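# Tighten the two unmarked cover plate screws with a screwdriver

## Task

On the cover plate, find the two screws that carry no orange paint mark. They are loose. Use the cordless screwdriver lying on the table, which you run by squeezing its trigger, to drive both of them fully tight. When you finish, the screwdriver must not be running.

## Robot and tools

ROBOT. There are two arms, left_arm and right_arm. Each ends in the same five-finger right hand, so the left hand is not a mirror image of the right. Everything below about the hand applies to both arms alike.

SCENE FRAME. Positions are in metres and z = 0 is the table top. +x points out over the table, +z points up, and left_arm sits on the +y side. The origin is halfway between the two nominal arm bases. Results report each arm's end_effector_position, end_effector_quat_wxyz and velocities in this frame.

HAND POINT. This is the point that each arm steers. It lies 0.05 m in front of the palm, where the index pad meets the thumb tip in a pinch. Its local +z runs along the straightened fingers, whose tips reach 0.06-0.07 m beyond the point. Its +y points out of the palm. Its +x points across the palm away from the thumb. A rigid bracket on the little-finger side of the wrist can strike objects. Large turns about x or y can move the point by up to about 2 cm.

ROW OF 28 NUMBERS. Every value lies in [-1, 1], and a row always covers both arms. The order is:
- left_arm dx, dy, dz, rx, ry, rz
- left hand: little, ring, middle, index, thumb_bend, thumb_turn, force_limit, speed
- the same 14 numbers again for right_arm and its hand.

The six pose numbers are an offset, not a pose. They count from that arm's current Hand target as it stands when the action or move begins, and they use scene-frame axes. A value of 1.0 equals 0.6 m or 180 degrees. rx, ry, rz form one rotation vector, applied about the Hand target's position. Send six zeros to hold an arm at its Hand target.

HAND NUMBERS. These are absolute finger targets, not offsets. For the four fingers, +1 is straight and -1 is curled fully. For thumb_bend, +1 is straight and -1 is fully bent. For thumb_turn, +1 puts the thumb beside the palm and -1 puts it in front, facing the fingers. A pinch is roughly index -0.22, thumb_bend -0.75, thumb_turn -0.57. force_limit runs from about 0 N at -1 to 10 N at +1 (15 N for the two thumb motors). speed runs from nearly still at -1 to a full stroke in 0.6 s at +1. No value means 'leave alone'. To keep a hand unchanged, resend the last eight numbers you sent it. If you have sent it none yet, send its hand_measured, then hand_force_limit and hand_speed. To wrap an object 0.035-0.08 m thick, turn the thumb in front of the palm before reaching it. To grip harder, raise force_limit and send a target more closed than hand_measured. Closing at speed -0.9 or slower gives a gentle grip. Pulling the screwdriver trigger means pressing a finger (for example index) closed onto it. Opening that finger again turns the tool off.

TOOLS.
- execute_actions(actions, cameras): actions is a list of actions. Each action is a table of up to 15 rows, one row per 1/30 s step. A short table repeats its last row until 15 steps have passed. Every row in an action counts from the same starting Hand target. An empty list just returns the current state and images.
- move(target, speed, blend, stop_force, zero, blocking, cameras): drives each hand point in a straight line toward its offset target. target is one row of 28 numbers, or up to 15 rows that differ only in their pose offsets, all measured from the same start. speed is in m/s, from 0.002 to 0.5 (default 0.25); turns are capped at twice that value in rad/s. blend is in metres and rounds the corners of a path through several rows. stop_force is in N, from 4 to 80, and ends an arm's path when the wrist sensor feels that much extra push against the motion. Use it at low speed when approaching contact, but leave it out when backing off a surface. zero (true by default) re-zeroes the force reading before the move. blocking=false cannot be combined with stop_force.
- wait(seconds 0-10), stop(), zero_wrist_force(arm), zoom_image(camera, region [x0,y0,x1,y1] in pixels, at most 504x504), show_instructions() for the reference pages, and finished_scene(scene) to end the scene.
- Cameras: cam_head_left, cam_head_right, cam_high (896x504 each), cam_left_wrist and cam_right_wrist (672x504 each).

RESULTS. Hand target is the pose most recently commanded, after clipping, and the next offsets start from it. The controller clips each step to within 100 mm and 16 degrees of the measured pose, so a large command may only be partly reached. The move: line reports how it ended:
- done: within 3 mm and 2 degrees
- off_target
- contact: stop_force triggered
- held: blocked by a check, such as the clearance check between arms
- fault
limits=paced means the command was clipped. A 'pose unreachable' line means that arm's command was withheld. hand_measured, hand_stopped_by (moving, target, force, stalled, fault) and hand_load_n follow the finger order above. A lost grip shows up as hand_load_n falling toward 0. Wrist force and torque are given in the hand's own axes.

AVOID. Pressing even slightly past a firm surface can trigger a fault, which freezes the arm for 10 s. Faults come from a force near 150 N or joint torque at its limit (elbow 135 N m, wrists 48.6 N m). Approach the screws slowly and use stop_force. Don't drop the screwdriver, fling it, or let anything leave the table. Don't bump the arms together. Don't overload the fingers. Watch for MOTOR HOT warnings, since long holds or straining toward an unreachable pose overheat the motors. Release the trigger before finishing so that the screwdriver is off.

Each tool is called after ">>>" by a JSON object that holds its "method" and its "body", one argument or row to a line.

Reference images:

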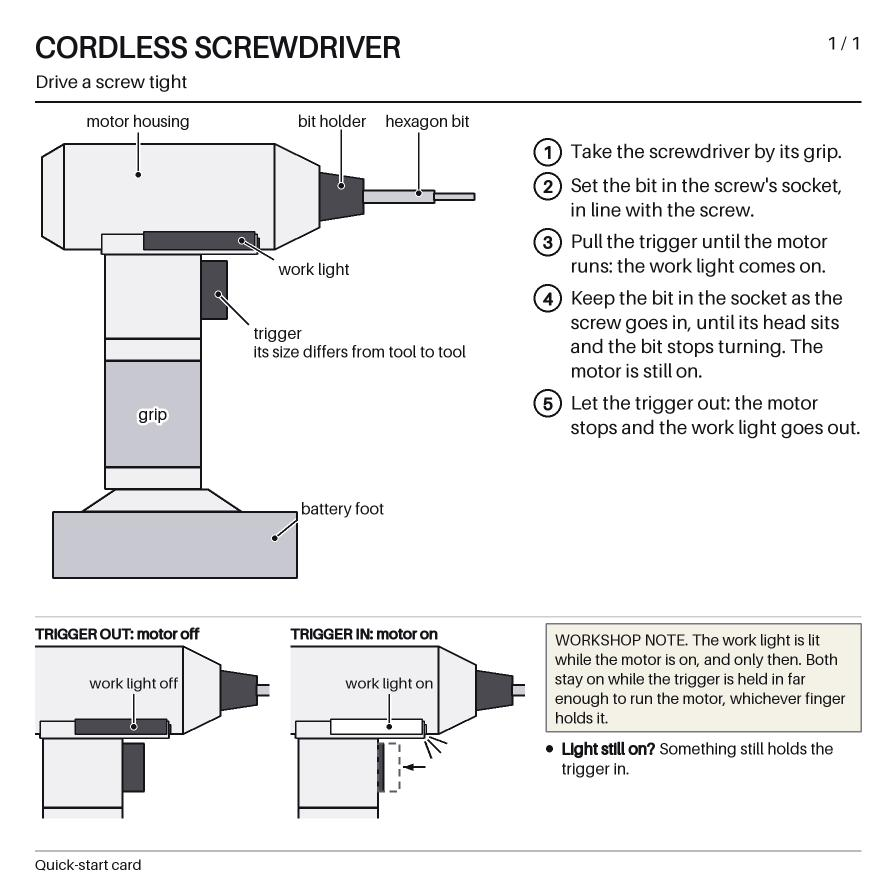

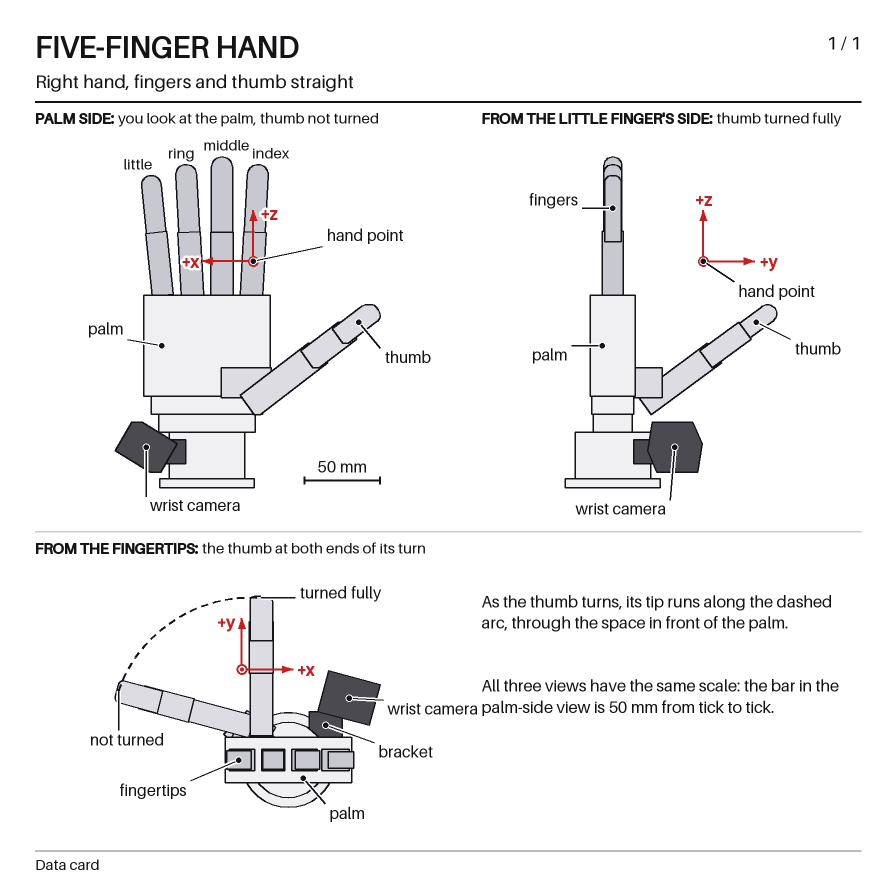

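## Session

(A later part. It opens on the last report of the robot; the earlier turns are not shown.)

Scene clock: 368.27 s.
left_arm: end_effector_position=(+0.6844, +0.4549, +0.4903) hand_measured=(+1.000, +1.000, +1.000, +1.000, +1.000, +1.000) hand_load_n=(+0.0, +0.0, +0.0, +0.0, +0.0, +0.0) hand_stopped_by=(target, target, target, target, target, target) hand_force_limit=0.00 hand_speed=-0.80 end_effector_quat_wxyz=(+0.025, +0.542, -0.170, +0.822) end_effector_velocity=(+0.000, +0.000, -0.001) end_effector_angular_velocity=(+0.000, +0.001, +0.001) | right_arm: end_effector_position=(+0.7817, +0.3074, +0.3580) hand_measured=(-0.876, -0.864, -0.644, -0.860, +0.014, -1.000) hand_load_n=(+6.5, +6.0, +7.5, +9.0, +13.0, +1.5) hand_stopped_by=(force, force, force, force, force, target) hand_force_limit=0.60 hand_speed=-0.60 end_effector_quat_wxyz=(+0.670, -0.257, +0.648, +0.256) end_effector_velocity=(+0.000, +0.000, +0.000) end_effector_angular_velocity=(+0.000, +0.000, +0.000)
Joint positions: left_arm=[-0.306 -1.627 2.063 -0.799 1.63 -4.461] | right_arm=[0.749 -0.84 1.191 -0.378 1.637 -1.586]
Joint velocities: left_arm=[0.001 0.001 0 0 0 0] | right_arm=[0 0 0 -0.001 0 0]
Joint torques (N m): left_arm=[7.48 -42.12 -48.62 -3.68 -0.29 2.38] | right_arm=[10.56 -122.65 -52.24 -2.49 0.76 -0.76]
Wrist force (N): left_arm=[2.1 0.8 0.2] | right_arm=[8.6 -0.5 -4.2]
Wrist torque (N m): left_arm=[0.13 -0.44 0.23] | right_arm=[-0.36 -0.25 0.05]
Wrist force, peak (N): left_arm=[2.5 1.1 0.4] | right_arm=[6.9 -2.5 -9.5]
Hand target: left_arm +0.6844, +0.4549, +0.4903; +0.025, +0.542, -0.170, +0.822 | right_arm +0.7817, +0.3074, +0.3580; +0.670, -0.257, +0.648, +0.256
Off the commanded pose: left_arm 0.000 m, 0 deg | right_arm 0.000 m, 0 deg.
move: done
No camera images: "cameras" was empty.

>>> {"method": "move", "body": {
  "target": [0,0,0,0,0,0,1,1,1,1,1,1,0,-0.8,-0.00133,0.00232,0.00083,0,0,0,-0.99,-0.99,-0.99,-0.9,-0.99,-1,0.6,-0.6],
  "speed": 0.003,
  "cameras": []
}}

>>> {"method": "move", "body": {
  "target": [0,0,0,0,0,0,1,1,1,1,1,1,0,-0.8,0.002868,-0.004095,0,0,0,0,-0.99,-0.99,-0.99,-0.9,-0.99,-1,0.6,-0.6],
  "speed": 0.003,
  "cameras": []
}}

>>> {"method": "move", "body": {
  "target": [
    [0,0,0,0,0,0,1,1,1,1,1,1,0,-0.8,0,0,-0.0005,0,0,0,-0.99,-0.99,-0.99,-0.9,-0.99,-1,0.6,-0.6],
    [0,0,0,0,0,0,1,1,1,1,1,1,0,-0.8,-0.002868,0.004095,-0.0005,0,0,0,-0.99,-0.99,-0.99,-0.9,-0.99,-1,0.6,-0.6]
  ],
  "speed": 0.003,
  "cameras": []
}}

>>> {"method": "move", "body": {
  "target": [
    [0,0,0,0,0,0,1,1,1,1,1,1,0,-0.8,0,0,-0.0005,0,0,0,-0.99,-0.99,-0.99,-0.9,-0.99,-1,0.6,-0.6],
    [0,0,0,0,0,0,1,1,1,1,1,1,0,-0.8,0.002868,-0.004095,-0.0005,0,0,0,-0.99,-0.99,-0.99,-0.9,-0.99,-1,0.6,-0.6]
  ],
  "speed": 0.003,
  "cameras": []
}}

Scene clock: 369.60 s.
left_arm: end_effector_position=(+0.6844, +0.4549, +0.4903) hand_measured=(+1.000, +1.000, +1.000, +1.000, +1.000, +1.000) hand_load_n=(+0.0, +0.0, +0.0, +0.0, +0.5, +0.0) hand_stopped_by=(target, target, target, target, target, target) hand_force_limit=0.00 hand_speed=-0.80 end_effector_quat_wxyz=(+0.025, +0.542, -0.170, +0.822) end_effector_velocity=(+0.000, +0.000, +0.000) end_effector_angular_velocity=(+0.000, -0.001, +0.000) | right_arm: end_effector_position=(+0.7809, +0.3088, +0.3585) hand_measured=(-0.876, -0.864, -0.644, -0.860, +0.014, -1.000) hand_load_n=(+5.0, +5.0, +6.5, +9.0, +13.5, +3.0) hand_stopped_by=(force, force, force, force, force, target) hand_force_limit=0.60 hand_speed=-0.60 end_effector_quat_wxyz=(+0.670, -0.257, +0.648, +0.256) end_effector_velocity=(+0.000, +0.000, -0.001) end_effector_angular_velocity=(+0.000, +0.001, +0.000)
Joint positions: left_arm=[-0.306 -1.627 2.063 -0.799 1.63 -4.461] | right_arm=[0.75 -0.839 1.188 -0.377 1.639 -1.586]
Joint velocities: left_arm=[0 0.001 0 -0.001 0.001 0] | right_arm=[0 0.001 0 0 0 0]
Joint torques (N m): left_arm=[10.36 -45.85 -47.02 -2.94 0.26 2.58] | right_arm=[10.13 -109.52 -53.48 -4.35 1.04 -1.6]
Wrist force (N): left_arm=[2.0 1.2 0.2] | right_arm=[10.3 -3.6 -8.6]
Wrist torque (N m): left_arm=[0.19 -0.43 0.25] | right_arm=[0.12 -0.10 0.23]
Wrist force, peak (N): left_arm=[2.7 1.1 0.0] | right_arm=[11.8 -3.8 -12.7]
Hand target: left_arm +0.6844, +0.4549, +0.4903; +0.025, +0.542, -0.170, +0.822 | right_arm +0.7809, +0.3088, +0.3585; +0.670, -0.257, +0.648, +0.256
Off the commanded pose: left_arm 0.000 m, 0 deg | right_arm 0.000 m, 0 deg.
move: done
No camera images: "cameras" was empty.

Scene clock: 370.83 s.
left_arm: end_effector_position=(+0.6844, +0.4549, +0.4903) hand_measured=(+1.000, +1.000, +1.000, +1.000, +1.000, +1.000) hand_load_n=(+0.0, +0.0, +0.0, +0.0, +0.0, -0.5) hand_stopped_by=(target, target, target, target, target, target) hand_force_limit=0.00 hand_speed=-0.80 end_effector_quat_wxyz=(+0.025, +0.542, -0.170, +0.822) end_effector_velocity=(+0.000, +0.000, +0.000) end_effector_angular_velocity=(+0.001, +0.000, +0.000) | right_arm: end_effector_position=(+0.7826, +0.3063, +0.3585) hand_measured=(-0.876, -0.864, -0.644, -0.860, +0.014, -1.000) hand_load_n=(+4.5, +4.5, +6.0, +9.0, +12.5, +2.0) hand_stopped_by=(force, force, force, force, force, target) hand_force_limit=0.60 hand_speed=-0.60 end_effector_quat_wxyz=(+0.670, -0.257, +0.648, +0.256) end_effector_velocity=(+0.000, +0.000, +0.000) end_effector_angular_velocity=(+0.000, +0.000, +0.000)
Joint positions: left_arm=[-0.306 -1.627 2.063 -0.799 1.63 -4.461] | right_arm=[0.747 -0.841 1.192 -0.378 1.636 -1.586]
Joint velocities: left_arm=[0 0 0 0 0.001 0] | right_arm=[0 0 0 -0.001 0 0]
Joint torques (N m): left_arm=[7.8 -45.19 -49.12 -3.34 -0.45 2.41] | right_arm=[-18.6 -122.11 -47.23 -7.23 1.41 1.39]
Wrist force (N): left_arm=[2.4 0.9 0.5] | right_arm=[9.6 4.1 -9.0]
Wrist torque (N m): left_arm=[0.14 -0.50 0.25] | right_arm=[-0.56 -0.21 -0.07]
Wrist force, peak (N): left_arm=[2.5 1.4 -0.1] | right_arm=[11.3 -3.4 -12.1]
Hand target: left_arm +0.6844, +0.4549, +0.4903; +0.025, +0.542, -0.170, +0.822 | right_arm +0.7826, +0.3063, +0.3585; +0.670, -0.257, +0.648, +0.256
Off the commanded pose: left_arm 0.000 m, 0 deg | right_arm 0.000 m, 0 deg.
move: done
No camera images: "cameras" was empty.

Scene clock: 372.17 s.
left_arm: end_effector_position=(+0.6844, +0.4549, +0.4903) hand_measured=(+1.000, +1.000, +1.000, +1.000, +1.000, +1.000) hand_load_n=(+0.0, +0.0, +0.0, +0.0, +0.5, +0.0) hand_stopped_by=(target, target, target, target, target, target) hand_force_limit=0.00 hand_speed=-0.80 end_effector_quat_wxyz=(+0.025, +0.542, -0.170, +0.822) end_effector_velocity=(+0.000, +0.001, +0.000) end_effector_angular_velocity=(+0.001, -0.001, +0.002) | right_arm: end_effector_position=(+0.7809, +0.3088, +0.3582) hand_measured=(-0.876, -0.864, -0.644, -0.860, +0.014, -1.000) hand_load_n=(+5.0, +4.5, +6.0, +8.5, +13.5, +3.0) hand_stopped_by=(force, force, force, force, force, target) hand_force_limit=0.60 hand_speed=-0.60 end_effector_quat_wxyz=(+0.670, -0.257, +0.648, +0.256) end_effector_velocity=(+0.000, +0.000, -0.002) end_effector_angular_velocity=(-0.001, +0.000, +0.000)
Joint positions: left_arm=[-0.306 -1.627 2.063 -0.799 1.63 -4.461] | right_arm=[0.75 -0.839 1.188 -0.377 1.639 -1.586]
Joint velocities: left_arm=[0.001 0 0 0 0 0.002] | right_arm=[0 0.002 0 -0.001 0 0]
Joint torques (N m): left_arm=[6.89 -43.07 -48.44 -3.47 0.1 2.81] | right_arm=[13.83 -105.41 -53.44 -2.75 0.32 -1.69]
Wrist force (N): left_arm=[2.2 0.8 0.2] | right_arm=[8.2 -5.8 -8.7]
Wrist torque (N m): left_arm=[0.13 -0.46 0.24] | right_arm=[0.33 -0.27 0.22]
Wrist force, peak (N): left_arm=[2.3 1.5 0.3] | right_arm=[9.3 0.2 -11.9]
Hand target: left_arm +0.6844, +0.4549, +0.4903; +0.025, +0.542, -0.170, +0.822 | right_arm +0.7809, +0.3088, +0.3582; +0.670, -0.257, +0.648, +0.256
Off the commanded pose: left_arm 0.000 m, 0 deg | right_arm 0.000 m, 0 deg.
move: done
No camera images: "cameras" was empty.

Scene clock: 373.50 s.
left_arm: end_effector_position=(+0.6844, +0.4549, +0.4903) hand_measured=(+1.000, +1.000, +1.000, +1.000, +1.000, +1.000) hand_load_n=(+0.0, +0.0, +0.0, +0.0, +0.0, +0.0) hand_stopped_by=(target, target, target, target, target, target) hand_force_limit=0.00 hand_speed=-0.80 end_effector_quat_wxyz=(+0.025, +0.542, -0.170, +0.822) end_effector_velocity=(+0.000, -0.001, +0.000) end_effector_angular_velocity=(+0.000, -0.001, -0.001) | right_arm: end_effector_position=(+0.7826, +0.3063, +0.3578) hand_measured=(-0.876, -0.864, -0.644, -0.860, +0.014, -1.000) hand_load_n=(+6.5, +5.5, +6.0, +8.0, +13.5, +1.5) hand_stopped_by=(force, force, force, force, force, target) hand_force_limit=0.60 hand_speed=-0.60 end_effector_quat_wxyz=(+0.670, -0.257, +0.648, +0.256) end_effector_velocity=(+0.000, +0.000, +0.000) end_effector_angular_velocity=(+0.000, +0.000, +0.000)
Joint positions: left_arm=[-0.306 -1.627 2.063 -0.799 1.63 -4.461] | right_arm=[0.747 -0.841 1.192 -0.379 1.636 -1.586]
Joint velocities: left_arm=[-0.001 0 0 0 0 0] | right_arm=[0 0 0 0 0 0]
Joint torques (N m): left_arm=[7.78 -45.29 -47.83 -2.99 0.11 3.27] | right_arm=[-11.93 -119.05 -47.18 -7.59 -1.12 1.4]
Wrist force (N): left_arm=[2.1 1.0 0.5] | right_arm=[7.9 -2.7 -14.6]
Wrist torque (N m): left_arm=[0.14 -0.46 0.24] | right_arm=[0.22 -0.44 0.05]
Wrist force, peak (N): left_arm=[2.4 1.6 0.2] | right_arm=[7.9 -2.6 -15.1]
Hand target: left_arm +0.6844, +0.4549, +0.4903; +0.025, +0.542, -0.170, +0.822 | right_arm +0.7826, +0.3063, +0.3579; +0.670, -0.257, +0.648, +0.256
Off the commanded pose: left_arm 0.000 m, 0 deg | right_arm 0.000 m, 0 deg.
move: done
No camera images: "cameras" was empty.

>>> {"method": "move", "body": {
  "target": [
    [0,0,0,0,0,0,1,1,1,1,1,1,0,-0.8,0,0,0.001,0,0,0,-0.99,-0.99,-0.99,-0.9,-0.99,-1,0.6,-0.6],
    [0,0,0,0,0,0,1,1,1,1,1,1,0,-0.8,-0.002868,0.004095,0.001,0,0,0,-0.99,-0.99,-0.99,-0.9,-0.99,-1,0.6,-0.6]
  ],
  "speed": 0.003,
  "cameras": []
}}

>>> {"method": "move", "body": {
  "target": [0,0,0,0,0,0,1,1,1,1,1,1,0,-0.8,0.0021,-0.003,0,0,0,0,-0.99,-0.99,-0.99,-0.9,-0.99,-1,0.6,-0.6],
  "speed": 0.003,
  "cameras": []
}}

Scene clock: 375.23 s.
left_arm: end_effector_position=(+0.6844, +0.4549, +0.4903) hand_measured=(+1.000, +1.000, +1.000, +1.000, +1.000, +1.000) hand_load_n=(+0.0, +0.0, +0.0, +0.0, +0.0, +0.0) hand_stopped_by=(target, target, target, target, target, target) hand_force_limit=0.00 hand_speed=-0.80 end_effector_quat_wxyz=(+0.025, +0.542, -0.170, +0.822) end_effector_velocity=(+0.000, -0.001, +0.000) end_effector_angular_velocity=(-0.001, +0.001, -0.002) | right_arm: end_effector_position=(+0.7809, +0.3088, +0.3585) hand_measured=(-0.876, -0.864, -0.644, -0.860, +0.014, -1.000) hand_load_n=(+4.0, +4.5, +5.0, +8.5, +14.0, +3.0) hand_stopped_by=(force, force, force, force, force, target) hand_force_limit=0.60 hand_speed=-0.60 end_effector_quat_wxyz=(+0.670, -0.257, +0.648, +0.256) end_effector_velocity=(+0.000, +0.000, +0.001) end_effector_angular_velocity=(+0.000, -0.001, +0.000)
Joint positions: left_arm=[-0.306 -1.627 2.063 -0.799 1.63 -4.461] | right_arm=[0.75 -0.839 1.188 -0.377 1.639 -1.586]
Joint velocities: left_arm=[-0.001 0 0 0 0.001 -0.002] | right_arm=[0 -0.001 0 0 0 0]
Joint torques (N m): left_arm=[9.39 -42.95 -48.97 -3.54 0.19 2.83] | right_arm=[13.3 -109.33 -55.19 -3.67 0.39 -1.53]
Wrist force (N): left_arm=[2.4 1.3 0.2] | right_arm=[10.5 -5.3 -10.9]
Wrist torque (N m): left_arm=[0.21 -0.48 0.27] | right_arm=[0.33 -0.21 0.29]
Wrist force, peak (N): left_arm=[2.6 1.6 0.5] | right_arm=[7.8 -1.0 -15.1]
Hand target: left_arm +0.6844, +0.4549, +0.4903; +0.025, +0.542, -0.170, +0.822 | right_arm +0.7809, +0.3088, +0.3585; +0.670, -0.257, +0.648, +0.256
Off the commanded pose: left_arm 0.000 m, 0 deg | right_arm 0.000 m, 0 deg.
move: done
No camera images: "cameras" was empty.

Scene clock: 376.20 s.
left_arm: end_effector_position=(+0.6844, +0.4549, +0.4903) hand_measured=(+1.000, +1.000, +1.000, +1.000, +1.000, +1.000) hand_load_n=(+0.0, +0.0, +0.0, +0.0, +0.0, +0.0) hand_stopped_by=(target, target, target, target, target, target) hand_force_limit=0.00 hand_speed=-0.80 end_effector_quat_wxyz=(+0.025, +0.542, -0.170, +0.822) end_effector_velocity=(+0.000, +0.000, +0.000) end_effector_angular_velocity=(+0.000, +0.000, +0.000) | right_arm: end_effector_position=(+0.7821, +0.3070, +0.3585) hand_measured=(-0.876, -0.864, -0.644, -0.860, +0.016, -1.000) hand_load_n=(+4.0, +4.5, +4.5, +8.5, +13.0, +3.0) hand_stopped_by=(force, force, force, force, force, target) hand_force_limit=0.60 hand_speed=-0.60 end_effector_quat_wxyz=(+0.670, -0.257, +0.648, +0.256) end_effector_velocity=(+0.000, +0.000, -0.001) end_effector_angular_velocity=(-0.001, +0.001, +0.000)
Joint positions: left_arm=[-0.306 -1.627 2.063 -0.799 1.63 -4.461] | right_arm=[0.748 -0.84 1.191 -0.378 1.637 -1.586]
Joint velocities: left_arm=[0 0.001 0 0 0 0] | right_arm=[0 0 0 0.001 0 0]
Joint torques (N m): left_arm=[6.9 -40.51 -48.97 -3.04 0.39 2.72] | right_arm=[-17.92 -121.51 -46.5 -7.12 1.1 0.99]
Wrist force (N): left_arm=[2.0 1.0 -0.2] | right_arm=[8.5 2.1 -6.5]
Wrist torque (N m): left_arm=[0.19 -0.42 0.24] | right_arm=[-0.55 -0.15 -0.07]
Wrist force, peak (N): left_arm=[2.5 1.5 0.1] | right_arm=[10.4 -5.1 -11.2]
Hand target: left_arm +0.6844, +0.4549, +0.4903; +0.025, +0.542, -0.170, +0.822 | right_arm +0.7821, +0.3070, +0.3585; +0.670, -0.257, +0.648, +0.256
Off the commanded pose: left_arm 0.000 m, 0 deg | right_arm 0.000 m, 0 deg.
move: done
No camera images: "cameras" was empty.

>>> {"method": "move", "body": {
  "target": [0,0,0,0,0,0,1,1,1,1,1,1,0,-0.8,0,0,0,0,0,0,-0.99,-0.99,-0.99,0.4,-0.99,-1,0.6,-0.6],
  "speed": 0.003,
  "cameras": ["cam_left_wrist"]
}}

>>> {"method": "zoom_image", "body": {
  "camera": "cam_left_wrist",
  "region": [360, 280, 400, 320]
}}

Scene clock: 378.50 s.
left_arm: end_effector_position=(+0.6844, +0.4549, +0.4903) hand_measured=(+1.000, +1.000, +1.000, +1.000, +1.000, +1.000) hand_load_n=(+0.0, +0.0, -0.5, +0.0, +0.0, +0.0) hand_stopped_by=(target, target, target, target, target, target) hand_force_limit=0.00 hand_speed=-0.80 end_effector_quat_wxyz=(+0.025, +0.542, -0.170, +0.822) end_effector_velocity=(+0.000, +0.000, +0.000) end_effector_angular_velocity=(+0.000, +0.001, +0.000) | right_arm: end_effector_position=(+0.7822, +0.3070, +0.3585) hand_measured=(-0.876, -0.864, -0.644, +0.400, +0.016, -1.000) hand_load_n=(+5.5, +6.0, +5.0, +0.0, +12.5, +3.0) hand_stopped_by=(force, force, force, target, force, target) hand_force_limit=0.60 hand_speed=-0.60 end_effector_quat_wxyz=(+0.670, -0.257, +0.648, +0.256) end_effector_velocity=(+0.000, +0.000, +0.001) end_effector_angular_velocity=(+0.000, +0.000, +0.000)
Joint positions: left_arm=[-0.306 -1.627 2.063 -0.799 1.63 -4.461] | right_arm=[0.748 -0.84 1.191 -0.378 1.637 -1.586]
Joint velocities: left_arm=[-0.001 0 0 0 0 0] | right_arm=[0 -0.001 0 0 0 0]
Joint torques (N m): left_arm=[7.94 -40.94 -47.96 -3.69 0.07 2.57] | right_arm=[-1.32 -107.14 -48.5 -2.01 -0.38 1.22]
Wrist force (N): left_arm=[2.2 0.9 0.3] | right_arm=[6.8 -3.4 -2.7]
Wrist torque (N m): left_arm=[0.15 -0.46 0.25] | right_arm=[-0.32 -0.15 0.02]
Wrist force, peak (N): left_arm=[2.6 1.4 0.4] | right_arm=[9.1 0.8 -9.5]
Hand target: left_arm +0.6844, +0.4549, +0.4903; +0.025, +0.542, -0.170, +0.822 | right_arm +0.7821, +0.3070, +0.3585; +0.670, -0.257, +0.648, +0.256
Off the commanded pose: left_arm 0.000 m, 0 deg | right_arm 0.000 m, 0 deg.
move: done
Images, in order (width x height): cam_left_wrist 672x504.

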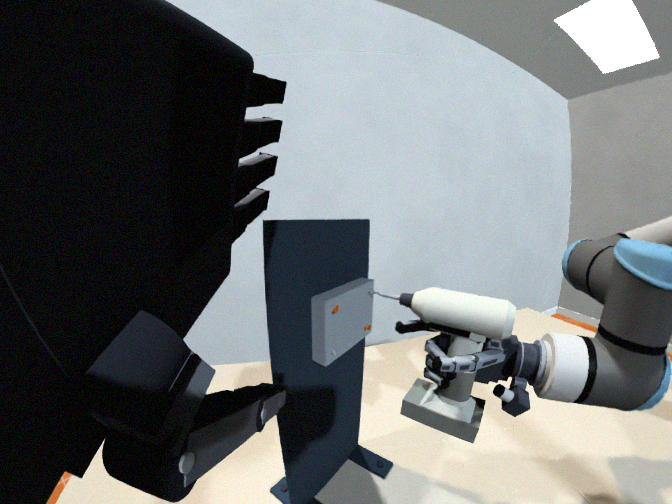

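Scaled by 12.600 from the camera's 672x504 image, which has a finer 960x720 frame.

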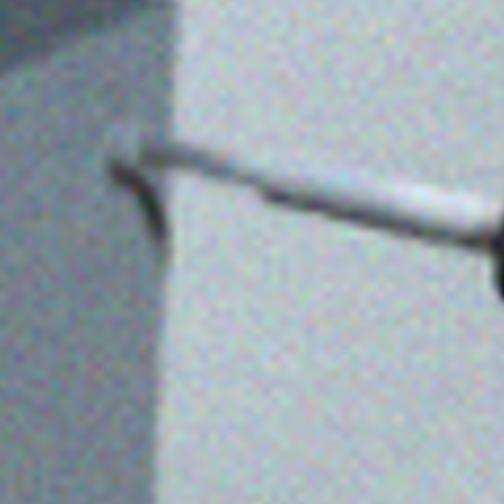

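>>> {"method": "move", "body": {
  "target": [0,0,0,0,0,0,1,1,1,1,1,1,0,-0.8,0.0055,0.0038,0,0,0,0,-0.99,-0.99,-0.99,0.4,-0.99,-1,0.6,-0.6],
  "speed": 0.003,
  "stop_force": 8,
  "cameras": ["cam_left_wrist"]
}}

>>> {"method": "zoom_image", "body": {
  "camera": "cam_left_wrist",
  "region": [360, 280, 400, 320]
}}

Scene clock: 380.10 s.
left_arm: end_effector_position=(+0.6844, +0.4549, +0.4903) hand_measured=(+1.000, +1.000, +1.000, +1.000, +1.000, +1.000) hand_load_n=(+0.0, +0.0, +0.0, +0.0, +0.0, +0.0) hand_stopped_by=(target, target, target, target, target, target) hand_force_limit=0.00 hand_speed=-0.80 end_effector_quat_wxyz=(+0.025, +0.542, -0.170, +0.822) end_effector_velocity=(+0.000, +0.001, +0.000) end_effector_angular_velocity=(+0.000, +0.000, +0.000) | right_arm: end_effector_position=(+0.7832, +0.3078, +0.3585) hand_measured=(-0.876, -0.864, -0.644, +0.400, +0.016, -1.000) hand_load_n=(+5.5, +6.0, +5.5, +0.0, +12.5, +3.0) hand_stopped_by=(force, force, force, target, force, target) hand_force_limit=0.60 hand_speed=-0.60 end_effector_quat_wxyz=(+0.670, -0.257, +0.648, +0.256) end_effector_velocity=(+0.000, +0.000, -0.002) end_effector_angular_velocity=(-0.001, +0.001, +0.000)
Joint positions: left_arm=[-0.306 -1.627 2.063 -0.799 1.63 -4.461] | right_arm=[0.748 -0.838 1.187 -0.376 1.636 -1.586]
Joint velocities: left_arm=[0.001 0 0 0 0.001 0] | right_arm=[0 0.001 0 0 0 0]
Joint torques (N m): left_arm=[7.24 -43.83 -48.02 -3.46 -0.54 2.9] | right_arm=[-4.02 -122.91 -44.14 -7.09 0.92 1.23]
Wrist force (N): left_arm=[2.4 1.4 0.1] | right_arm=[7.9 -2.6 -7.8]
Wrist torque (N m): left_arm=[0.23 -0.48 0.28] | right_arm=[-0.05 -0.24 0.07]
Wrist force, peak (N): left_arm=[2.3 1.5 0.7] | right_arm=[8.3 -2.6 -13.7]
Hand target: left_arm +0.6844, +0.4549, +0.4903; +0.025, +0.542, -0.170, +0.822 | right_arm +0.7832, +0.3078, +0.3585; +0.670, -0.257, +0.648, +0.256
Off the commanded pose: left_arm 0.000 m, 0 deg | right_arm 0.003 m, 0 deg.
move: contact (right_arm)
Images, in order (width x height): cam_left_wrist 672x504.

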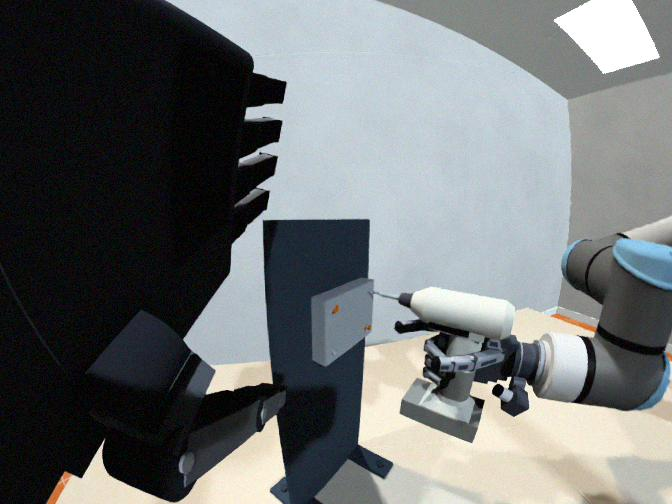

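Scaled by 12.600 from the camera's 672x504 image, which has a finer 960x720 frame.

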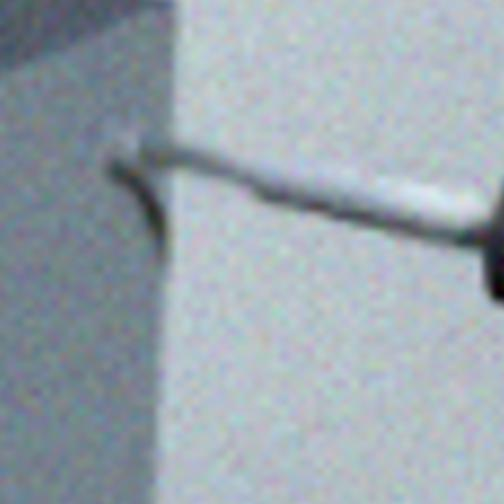

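>>> {"method": "move", "body": {
  "target": [0,0,0,0,0,0,1,1,1,1,1,1,0,-0.8,0,0,0,0,0,0,-0.99,-0.99,-0.99,-0.9,-0.99,-1,0.6,-0.9],
  "speed": 0.003,
  "cameras": ["cam_left_wrist"]
}}

>>> {"method": "zoom_image", "body": {
  "camera": "cam_left_wrist",
  "region": [360, 280, 400, 320]
}}

Scene clock: 385.73 s.
left_arm: end_effector_position=(+0.6844, +0.4549, +0.4903) hand_measured=(+1.000, +1.000, +1.000, +1.000, +1.000, +1.000) hand_load_n=(+0.0, +0.0, +0.0, +0.0, +0.0, +0.0) hand_stopped_by=(target, target, target, target, target, target) hand_force_limit=0.00 hand_speed=-0.80 end_effector_quat_wxyz=(+0.025, +0.542, -0.170, +0.822) end_effector_velocity=(+0.000, +0.000, +0.001) end_effector_angular_velocity=(+0.000, +0.000, +0.000) | right_arm: end_effector_position=(+0.7832, +0.3078, +0.3585) hand_measured=(-0.876, -0.864, -0.644, -0.500, +0.016, -1.000) hand_load_n=(+5.5, +6.0, +5.0, +0.0, +12.5, +3.0) hand_stopped_by=(force, force, force, moving, force, target) hand_force_limit=0.60 hand_speed=-0.90 end_effector_quat_wxyz=(+0.670, -0.257, +0.648, +0.256) end_effector_velocity=(+0.000, +0.000, +0.002) end_effector_angular_velocity=(+0.001, -0.001, +0.000)
Joint positions: left_arm=[-0.306 -1.627 2.063 -0.799 1.63 -4.461] | right_arm=[0.748 -0.838 1.187 -0.376 1.636 -1.586]
Joint velocities: left_arm=[0 -0.001 0 0 0 0] | right_arm=[0 -0.001 0 0 0 0]
Joint torques (N m): left_arm=[6.27 -43.04 -48.48 -3.88 -0.01 2.11] | right_arm=[12.9 -121.81 -53.03 -3.54 0.86 0.83]
Wrist force (N): left_arm=[2.0 1.5 0.5] | right_arm=[8.0 -2.9 -8.3]
Wrist torque (N m): left_arm=[0.21 -0.44 0.25] | right_arm=[-0.08 -0.22 0.07]
Wrist force, peak (N): left_arm=[2.7 1.3 0.4] | right_arm=[8.2 -2.9 -8.3]
Hand target: left_arm +0.6844, +0.4549, +0.4903; +0.025, +0.542, -0.170, +0.822 | right_arm +0.7832, +0.3078, +0.3585; +0.670, -0.257, +0.648, +0.256
Off the commanded pose: left_arm 0.000 m, 0 deg | right_arm 0.000 m, 0 deg.
move: moving (right_arm; no rest 5 s after the path's end)
Images, in order (width x height): cam_left_wrist 672x504.

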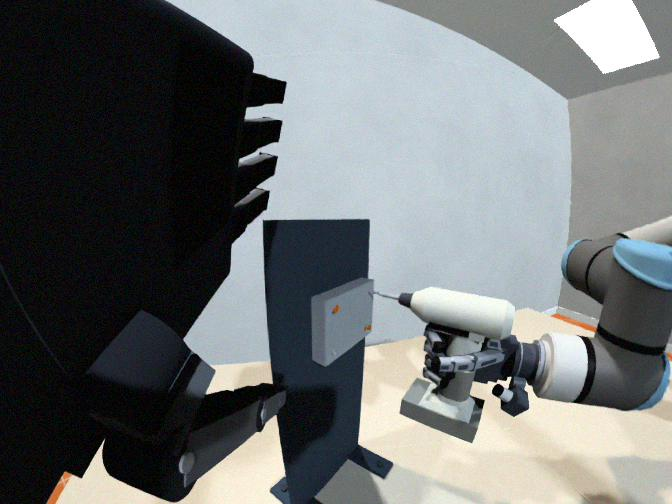

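Scaled by 12.600 from the camera's 672x504 image, which has a finer 960x720 frame.

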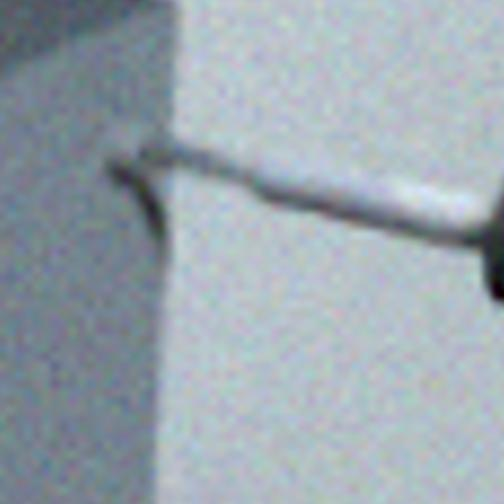

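>>> {"method": "wait", "body": {
  "seconds": 2.5,
  "cameras": ["cam_left_wrist"]
}}

>>> {"method": "zoom_image", "body": {
  "camera": "cam_left_wrist",
  "region": [360, 280, 400, 320]
}}

Scene clock: 388.30 s.
left_arm: end_effector_position=(+0.6844, +0.4549, +0.4903) hand_measured=(+1.000, +1.000, +1.000, +1.000, +1.000, +1.000) hand_load_n=(+0.0, +0.0, +0.0, +0.0, +0.0, +0.0) hand_stopped_by=(target, target, target, target, target, target) hand_force_limit=0.00 hand_speed=-0.80 end_effector_quat_wxyz=(+0.025, +0.542, -0.170, +0.822) end_effector_velocity=(+0.000, +0.002, +0.000) end_effector_angular_velocity=(+0.000, +0.000, +0.002) | right_arm: end_effector_position=(+0.7832, +0.3078, +0.3585) hand_measured=(-0.876, -0.864, -0.644, -0.858, +0.016, -1.000) hand_load_n=(+4.5, +4.5, +4.5, +8.0, +13.0, +1.5) hand_stopped_by=(force, force, force, force, force, target) hand_force_limit=0.60 hand_speed=-0.90 end_effector_quat_wxyz=(+0.670, -0.257, +0.648, +0.256) end_effector_velocity=(+0.000, +0.000, -0.001) end_effector_angular_velocity=(-0.001, +0.001, +0.000)
Joint positions: left_arm=[-0.306 -1.627 2.063 -0.799 1.63 -4.461] | right_arm=[0.748 -0.838 1.187 -0.376 1.636 -1.586]
Joint velocities: left_arm=[0.002 -0.001 0 0 0 0] | right_arm=[0 0.001 0 0.001 0 0]
Joint torques (N m): left_arm=[6.56 -41.07 -47.54 -3.78 0.56 3.29] | right_arm=[2.26 -119.6 -52.06 -6.23 1.21 0.77]
Wrist force (N): left_arm=[2.1 1.3 -0.1] | right_arm=[13.9 1.9 -24.7]
Wrist torque (N m): left_arm=[0.22 -0.44 0.25] | right_arm=[0.24 -0.25 -0.67]
Wrist force, peak (N): left_arm=[2.3 1.6 0.3] | right_arm=[13.6 2.3 -26.0]
Hand target: left_arm +0.6844, +0.4549, +0.4903; +0.025, +0.542, -0.170, +0.822 | right_arm +0.7832, +0.3078, +0.3585; +0.670, -0.257, +0.648, +0.256
Off the commanded pose: left_arm 0.000 m, 0 deg | right_arm 0.000 m, 0 deg.
wait: 2.50 s; at rest by 2.20 s
Images, in order (width x height): cam_left_wrist 672x504.

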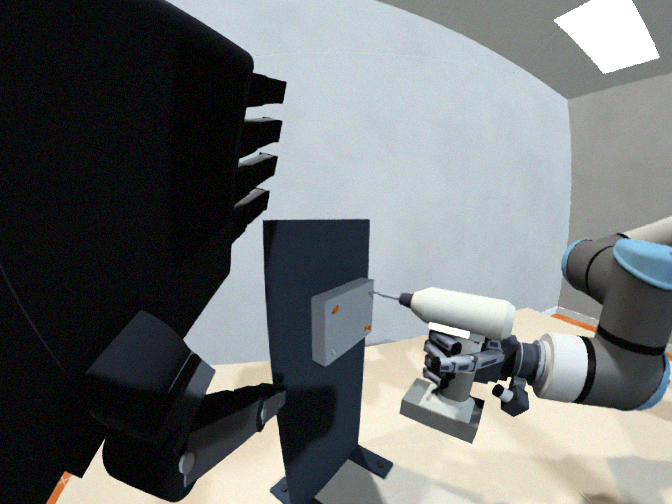

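Scaled by 12.600 from the camera's 672x504 image, which has a finer 960x720 frame.

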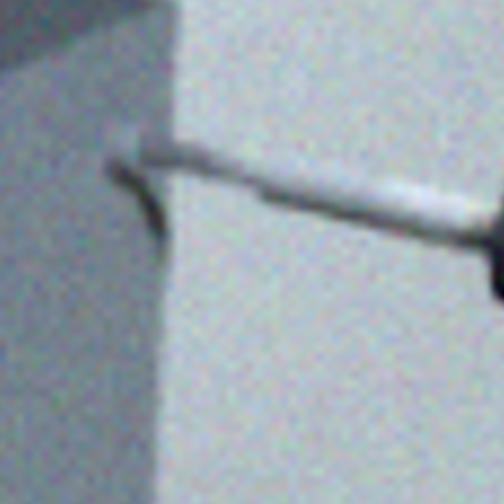

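>>> {"method": "move", "body": {
  "target": [0,0,0,0,0,0,1,1,1,1,1,1,0,-0.8,-0.00083,-0.00058,0,0,0,0,-0.99,-0.99,-0.99,-0.9,-0.99,-1,0.6,-0.9],
  "speed": 0.003,
  "cameras": []
}}

>>> {"method": "wait", "body": {
  "seconds": 2,
  "cameras": []
}}

Scene clock: 389.17 s.
left_arm: end_effector_position=(+0.6844, +0.4549, +0.4903) hand_measured=(+1.000, +1.000, +1.000, +1.000, +1.000, +1.000) hand_load_n=(+0.0, +0.0, +0.0, +0.0, +0.0, +0.0) hand_stopped_by=(target, target, target, target, target, target) hand_force_limit=0.00 hand_speed=-0.80 end_effector_quat_wxyz=(+0.025, +0.542, -0.170, +0.822) end_effector_velocity=(+0.000, -0.001, +0.000) end_effector_angular_velocity=(+0.000, +0.001, -0.001) | right_arm: end_effector_position=(+0.7827, +0.3074, +0.3585) hand_measured=(-0.876, -0.864, -0.644, -0.858, +0.016, -1.000) hand_load_n=(+4.0, +4.5, +4.5, +8.0, +13.0, +2.0) hand_stopped_by=(force, force, force, force, force, target) hand_force_limit=0.60 hand_speed=-0.90 end_effector_quat_wxyz=(+0.670, -0.257, +0.648, +0.256) end_effector_velocity=(+0.000, +0.000, +0.000) end_effector_angular_velocity=(+0.001, -0.001, +0.000)
Joint positions: left_arm=[-0.306 -1.627 2.063 -0.799 1.63 -4.461] | right_arm=[0.748 -0.839 1.189 -0.377 1.637 -1.586]
Joint velocities: left_arm=[-0.001 0.001 0 0 0 -0.001] | right_arm=[0 0 0 -0.001 0 0]
Joint torques (N m): left_arm=[7.09 -41.89 -48.53 -3.82 -0.2 3.11] | right_arm=[6.52 -124.65 -47.37 -8.38 3.67 0.58]
Wrist force (N): left_arm=[2.1 1.0 0.4] | right_arm=[11.5 1.4 -11.6]
Wrist torque (N m): left_arm=[0.15 -0.45 0.24] | right_arm=[-0.35 -0.06 -0.76]
Wrist force, peak (N): left_arm=[2.6 1.4 0.0] | right_arm=[14.3 2.7 -28.4]
Hand target: left_arm +0.6844, +0.4549, +0.4903; +0.025, +0.542, -0.170, +0.822 | right_arm +0.7827, +0.3074, +0.3585; +0.670, -0.257, +0.648, +0.256
Off the commanded pose: left_arm 0.000 m, 0 deg | right_arm 0.000 m, 0 deg.
move: done
No camera images: "cameras" was empty.

Scene clock: 391.17 s.
left_arm: end_effector_position=(+0.6844, +0.4549, +0.4903) hand_measured=(+1.000, +1.000, +1.000, +1.000, +1.000, +1.000) hand_load_n=(+0.0, +0.0, +0.0, +0.0, +0.0, +0.0) hand_stopped_by=(target, target, target, target, target, target) hand_force_limit=0.00 hand_speed=-0.80 end_effector_quat_wxyz=(+0.025, +0.542, -0.170, +0.822) end_effector_velocity=(+0.000, +0.000, -0.001) end_effector_angular_velocity=(+0.000, +0.001, +0.001) | right_arm: end_effector_position=(+0.7827, +0.3074, +0.3585) hand_measured=(-0.876, -0.864, -0.644, -0.858, +0.016, -1.000) hand_load_n=(+4.0, +4.0, +4.5, +8.0, +13.5, +2.5) hand_stopped_by=(force, force, force, force, force, target) hand_force_limit=0.60 hand_speed=-0.90 end_effector_quat_wxyz=(+0.670, -0.257, +0.648, +0.256) end_effector_velocity=(+0.000, +0.000, -0.001) end_effector_angular_velocity=(-0.001, +0.001, +0.000)
Joint positions: left_arm=[-0.306 -1.627 2.063 -0.799 1.63 -4.461] | right_arm=[0.748 -0.839 1.189 -0.377 1.637 -1.586]
Joint velocities: left_arm=[0 0 0 0.001 0 0] | right_arm=[0 0.001 0 0 0 0]
Joint torques (N m): left_arm=[7.59 -39.52 -46.5 -4.07 -0.17 2.47] | right_arm=[8.8 -111.88 -48.41 -3.81 2.71 -0.62]
Wrist force (N): left_arm=[2.0 0.8 0.3] | right_arm=[10.6 1.3 -10.2]
Wrist torque (N m): left_arm=[0.13 -0.42 0.23] | right_arm=[-0.40 -0.06 -0.80]
Wrist force, peak (N): left_arm=[2.6 1.3 -0.1] | right_arm=[11.3 1.2 -12.1]
Hand target: left_arm +0.6844, +0.4549, +0.4903; +0.025, +0.542, -0.170, +0.822 | right_arm +0.7827, +0.3074, +0.3585; +0.670, -0.257, +0.648, +0.256
Off the commanded pose: left_arm 0.000 m, 0 deg | right_arm 0.000 m, 0 deg.
wait: 2.00 s; at rest by 0.17 s
No camera images: "cameras" was empty.

>>> {"method": "move", "body": {
  "target": [0,0,0,0,0,0,1,1,1,1,1,1,0,-0.8,0,0,0,0,0,0,-0.99,-0.99,-0.99,0.4,-0.99,-1,0.6,-0.3],
  "cameras": []
}}

>>> {"method": "move", "body": {
  "target": [0,0,0,0,0,0,1,1,1,1,1,1,0,-0.8,-0.0683,-0.0478,0,0,0,0,-0.99,-0.99,-0.99,0.4,-0.99,-1,0.6,-0.3],
  "speed": 0.05
}}

>>> {"method": "zoom_image", "body": {
  "camera": "cam_left_wrist",
  "region": [305, 270, 395, 370]
}}

>>> {"method": "zoom_image", "body": {
  "camera": "cam_right_wrist",
  "region": [300, 100, 460, 240]
}}

Scene clock: 393.00 s.
left_arm: end_effector_position=(+0.6844, +0.4549, +0.4903) hand_measured=(+1.000, +1.000, +1.000, +1.000, +1.000, +1.000) hand_load_n=(+0.0, +0.0, +0.0, +0.0, +0.0, -0.5) hand_stopped_by=(target, target, target, target, target, target) hand_force_limit=0.00 hand_speed=-0.80 end_effector_quat_wxyz=(+0.025, +0.542, -0.170, +0.822) end_effector_velocity=(+0.000, +0.001, +0.000) end_effector_angular_velocity=(+0.000, +0.000, +0.001) | right_arm: end_effector_position=(+0.7827, +0.3074, +0.3585) hand_measured=(-0.876, -0.864, -0.644, +0.400, +0.016, -1.000) hand_load_n=(+5.0, +5.5, +5.5, +0.0, +12.5, +3.5) hand_stopped_by=(force, force, force, target, force, target) hand_force_limit=0.60 hand_speed=-0.30 end_effector_quat_wxyz=(+0.670, -0.257, +0.648, +0.256) end_effector_velocity=(+0.000, +0.000, -0.002) end_effector_angular_velocity=(-0.002, +0.002, +0.000)
Joint positions: left_arm=[-0.306 -1.627 2.063 -0.799 1.63 -4.461] | right_arm=[0.748 -0.839 1.189 -0.377 1.637 -1.586]
Joint velocities: left_arm=[0.001 -0.001 0 0.001 0 0] | right_arm=[0 0.002 0 0.001 0 0]
Joint torques (N m): left_arm=[6.37 -40.42 -46.06 -3.9 0.13 2.45] | right_arm=[6.06 -111.02 -49.29 -4.16 -0.33 -0.58]
Wrist force (N): left_arm=[2.2 1.2 -0.1] | right_arm=[6.8 -3.0 -2.9]
Wrist torque (N m): left_arm=[0.21 -0.44 0.25] | right_arm=[-0.24 -0.24 0.04]
Wrist force, peak (N): left_arm=[2.5 1.5 0.4] | right_arm=[10.3 0.3 -14.2]
Hand target: left_arm +0.6844, +0.4549, +0.4903; +0.025, +0.542, -0.170, +0.822 | right_arm +0.7827, +0.3074, +0.3585; +0.670, -0.257, +0.648, +0.256
Off the commanded pose: left_arm 0.000 m, 0 deg | right_arm 0.000 m, 0 deg.
move: done
No camera images: "cameras" was empty.

Scene clock: 394.30 s.
left_arm: end_effector_position=(+0.6844, +0.4549, +0.4903) hand_measured=(+1.000, +1.000, +1.000, +1.000, +1.000, +1.000) hand_load_n=(+0.0, +0.0, +0.0, +0.0, +0.0, +0.0) hand_stopped_by=(target, target, target, target, target, target) hand_force_limit=0.00 hand_speed=-0.80 end_effector_quat_wxyz=(+0.025, +0.542, -0.170, +0.822) end_effector_velocity=(+0.000, -0.001, +0.001) end_effector_angular_velocity=(+0.000, -0.001, -0.001) | right_arm: end_effector_position=(+0.7416, +0.2787, +0.3585) hand_measured=(-0.876, -0.864, -0.644, +0.400, +0.016, -1.000) hand_load_n=(+5.0, +6.0, +6.0, +0.0, +11.5, +3.5) hand_stopped_by=(force, force, force, target, force, target) hand_force_limit=0.60 hand_speed=-0.30 end_effector_quat_wxyz=(+0.670, -0.257, +0.648, +0.256) end_effector_velocity=(+0.001, +0.001, -0.001) end_effector_angular_velocity=(-0.001, +0.001, +0.000)
Joint positions: left_arm=[-0.306 -1.627 2.063 -0.799 1.63 -4.461] | right_arm=[0.759 -0.915 1.32 -0.433 1.648 -1.586]
Joint velocities: left_arm=[-0.001 -0.001 0 0 0 0] | right_arm=[0 0.003 -0.004 0.003 0 0]
Joint torques (N m): left_arm=[8.85 -39.58 -46.25 -3.92 -0.27 2.4] | right_arm=[-5.26 -97.73 -51.04 -2.14 -0.1 -1.9]
Wrist force (N): left_arm=[2.2 1.1 0.3] | right_arm=[8.1 -1.6 -2.4]
Wrist torque (N m): left_arm=[0.18 -0.46 0.25] | right_arm=[-0.28 -0.20 0.08]
Wrist force, peak (N): left_arm=[2.4 1.4 0.0] | right_arm=[8.0 -1.7 -3.7]
Hand target: left_arm +0.6844, +0.4549, +0.4903; +0.025, +0.542, -0.170, +0.822 | right_arm +0.7417, +0.2787, +0.3584; +0.670, -0.257, +0.648, +0.256
Off the commanded pose: left_arm 0.000 m, 0 deg | right_arm 0.000 m, 0 deg.
move: done

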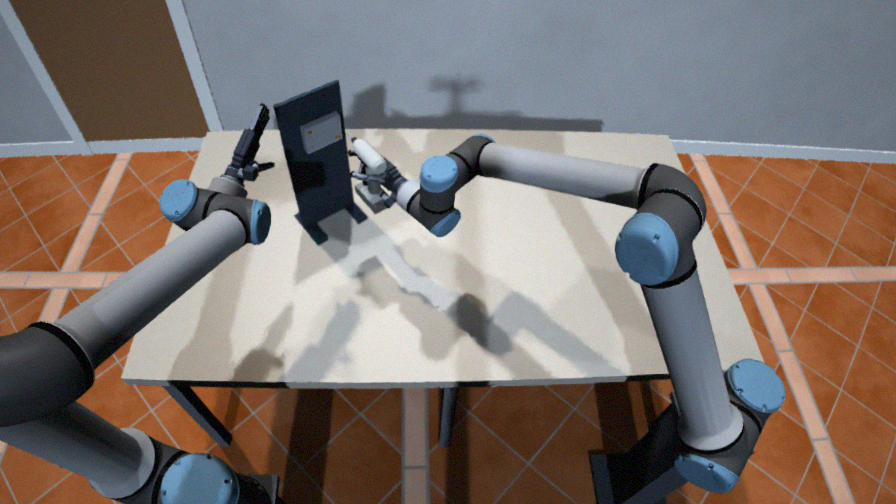

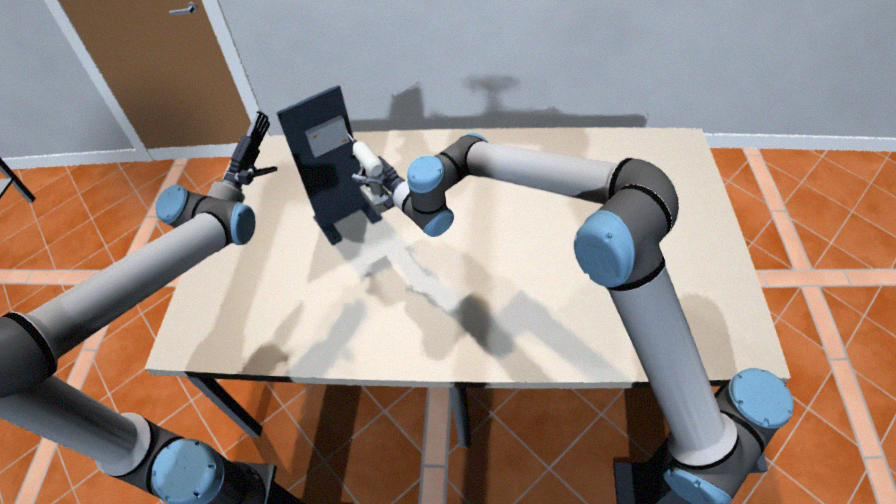

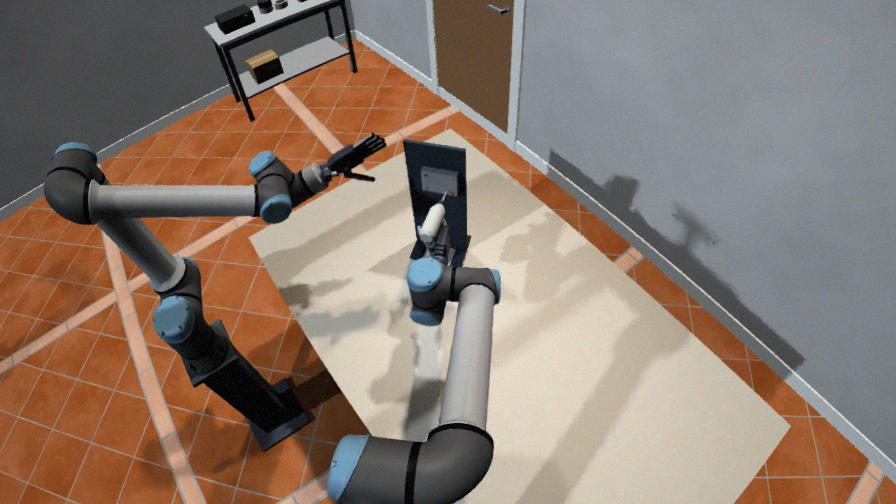

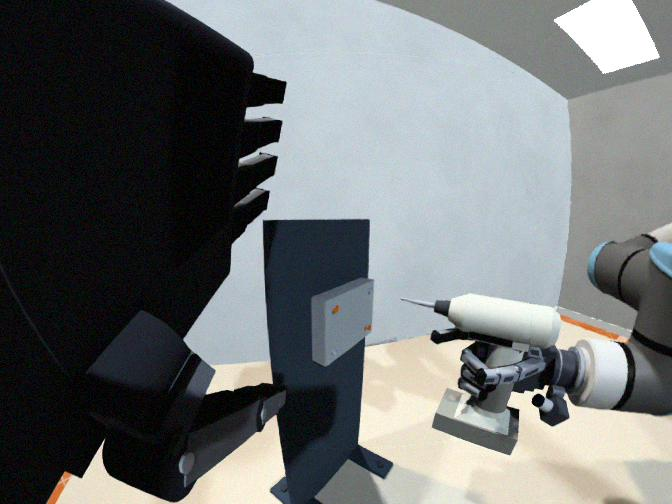

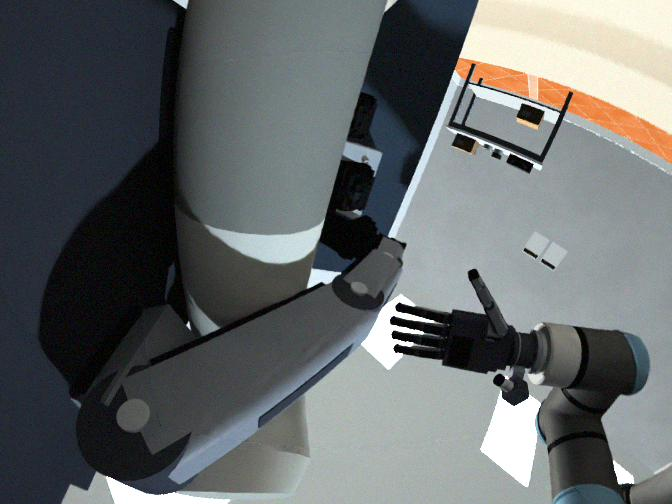

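Scaled by 5.040 from the camera's 672x504 image, which has a finer 960x720 frame.

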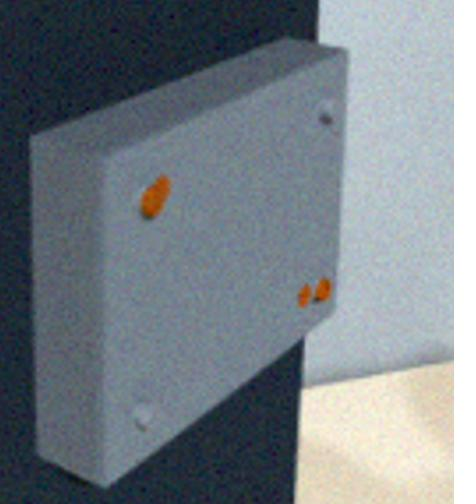

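Scaled by 3.150 from the camera's 672x504 image, which has a finer 960x720 frame.

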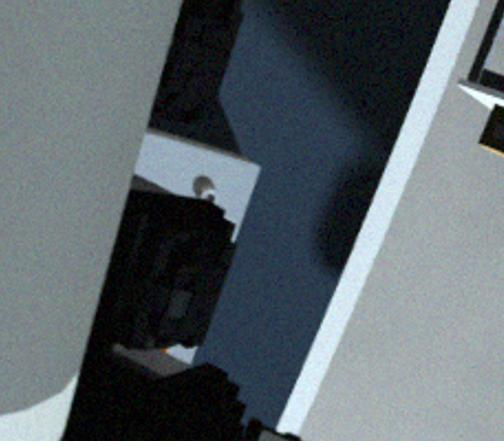

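>>> {"method": "zoom_image", "body": {
  "camera": "cam_left_wrist",
  "region": [360, 278, 385, 303]
}}

>>> {"method": "zoom_image", "body": {
  "camera": "cam_left_wrist",
  "region": [322, 297, 347, 322]
}}

>>> {"method": "zoom_image", "body": {
  "camera": "cam_left_wrist",
  "region": [322, 340, 347, 365]
}}

>>> {"method": "zoom_image", "body": {
  "camera": "cam_left_wrist",
  "region": [355, 315, 380, 340]
}}

Scaled by 20.160 from the camera's 672x504 image, which has a finer 960x720 frame.

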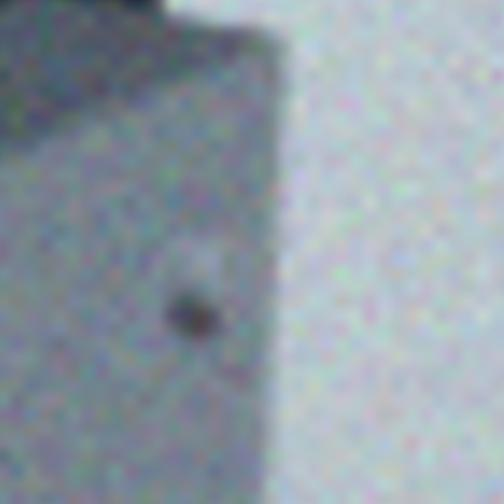

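Scaled by 20.160 from the camera's 672x504 image, which has a finer 960x720 frame.

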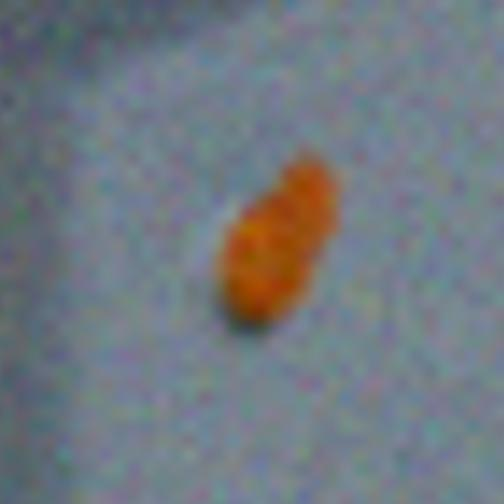

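Scaled by 20.160 from the camera's 672x504 image, which has a finer 960x720 frame.

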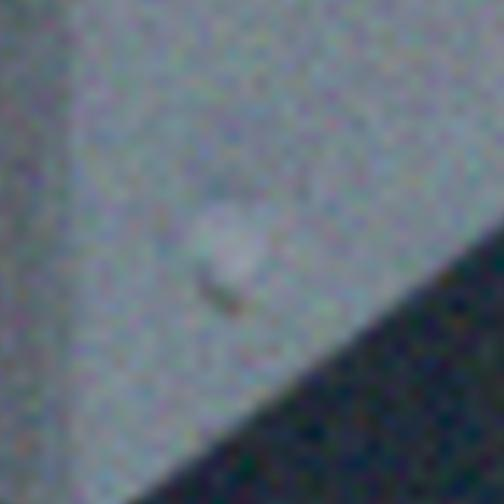

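Scaled by 20.160 from the camera's 672x504 image, which has a finer 960x720 frame.

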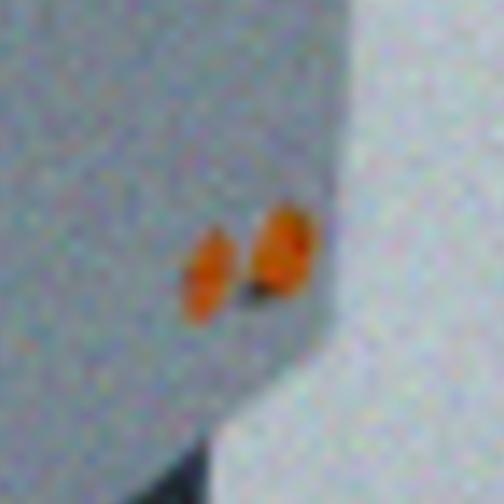

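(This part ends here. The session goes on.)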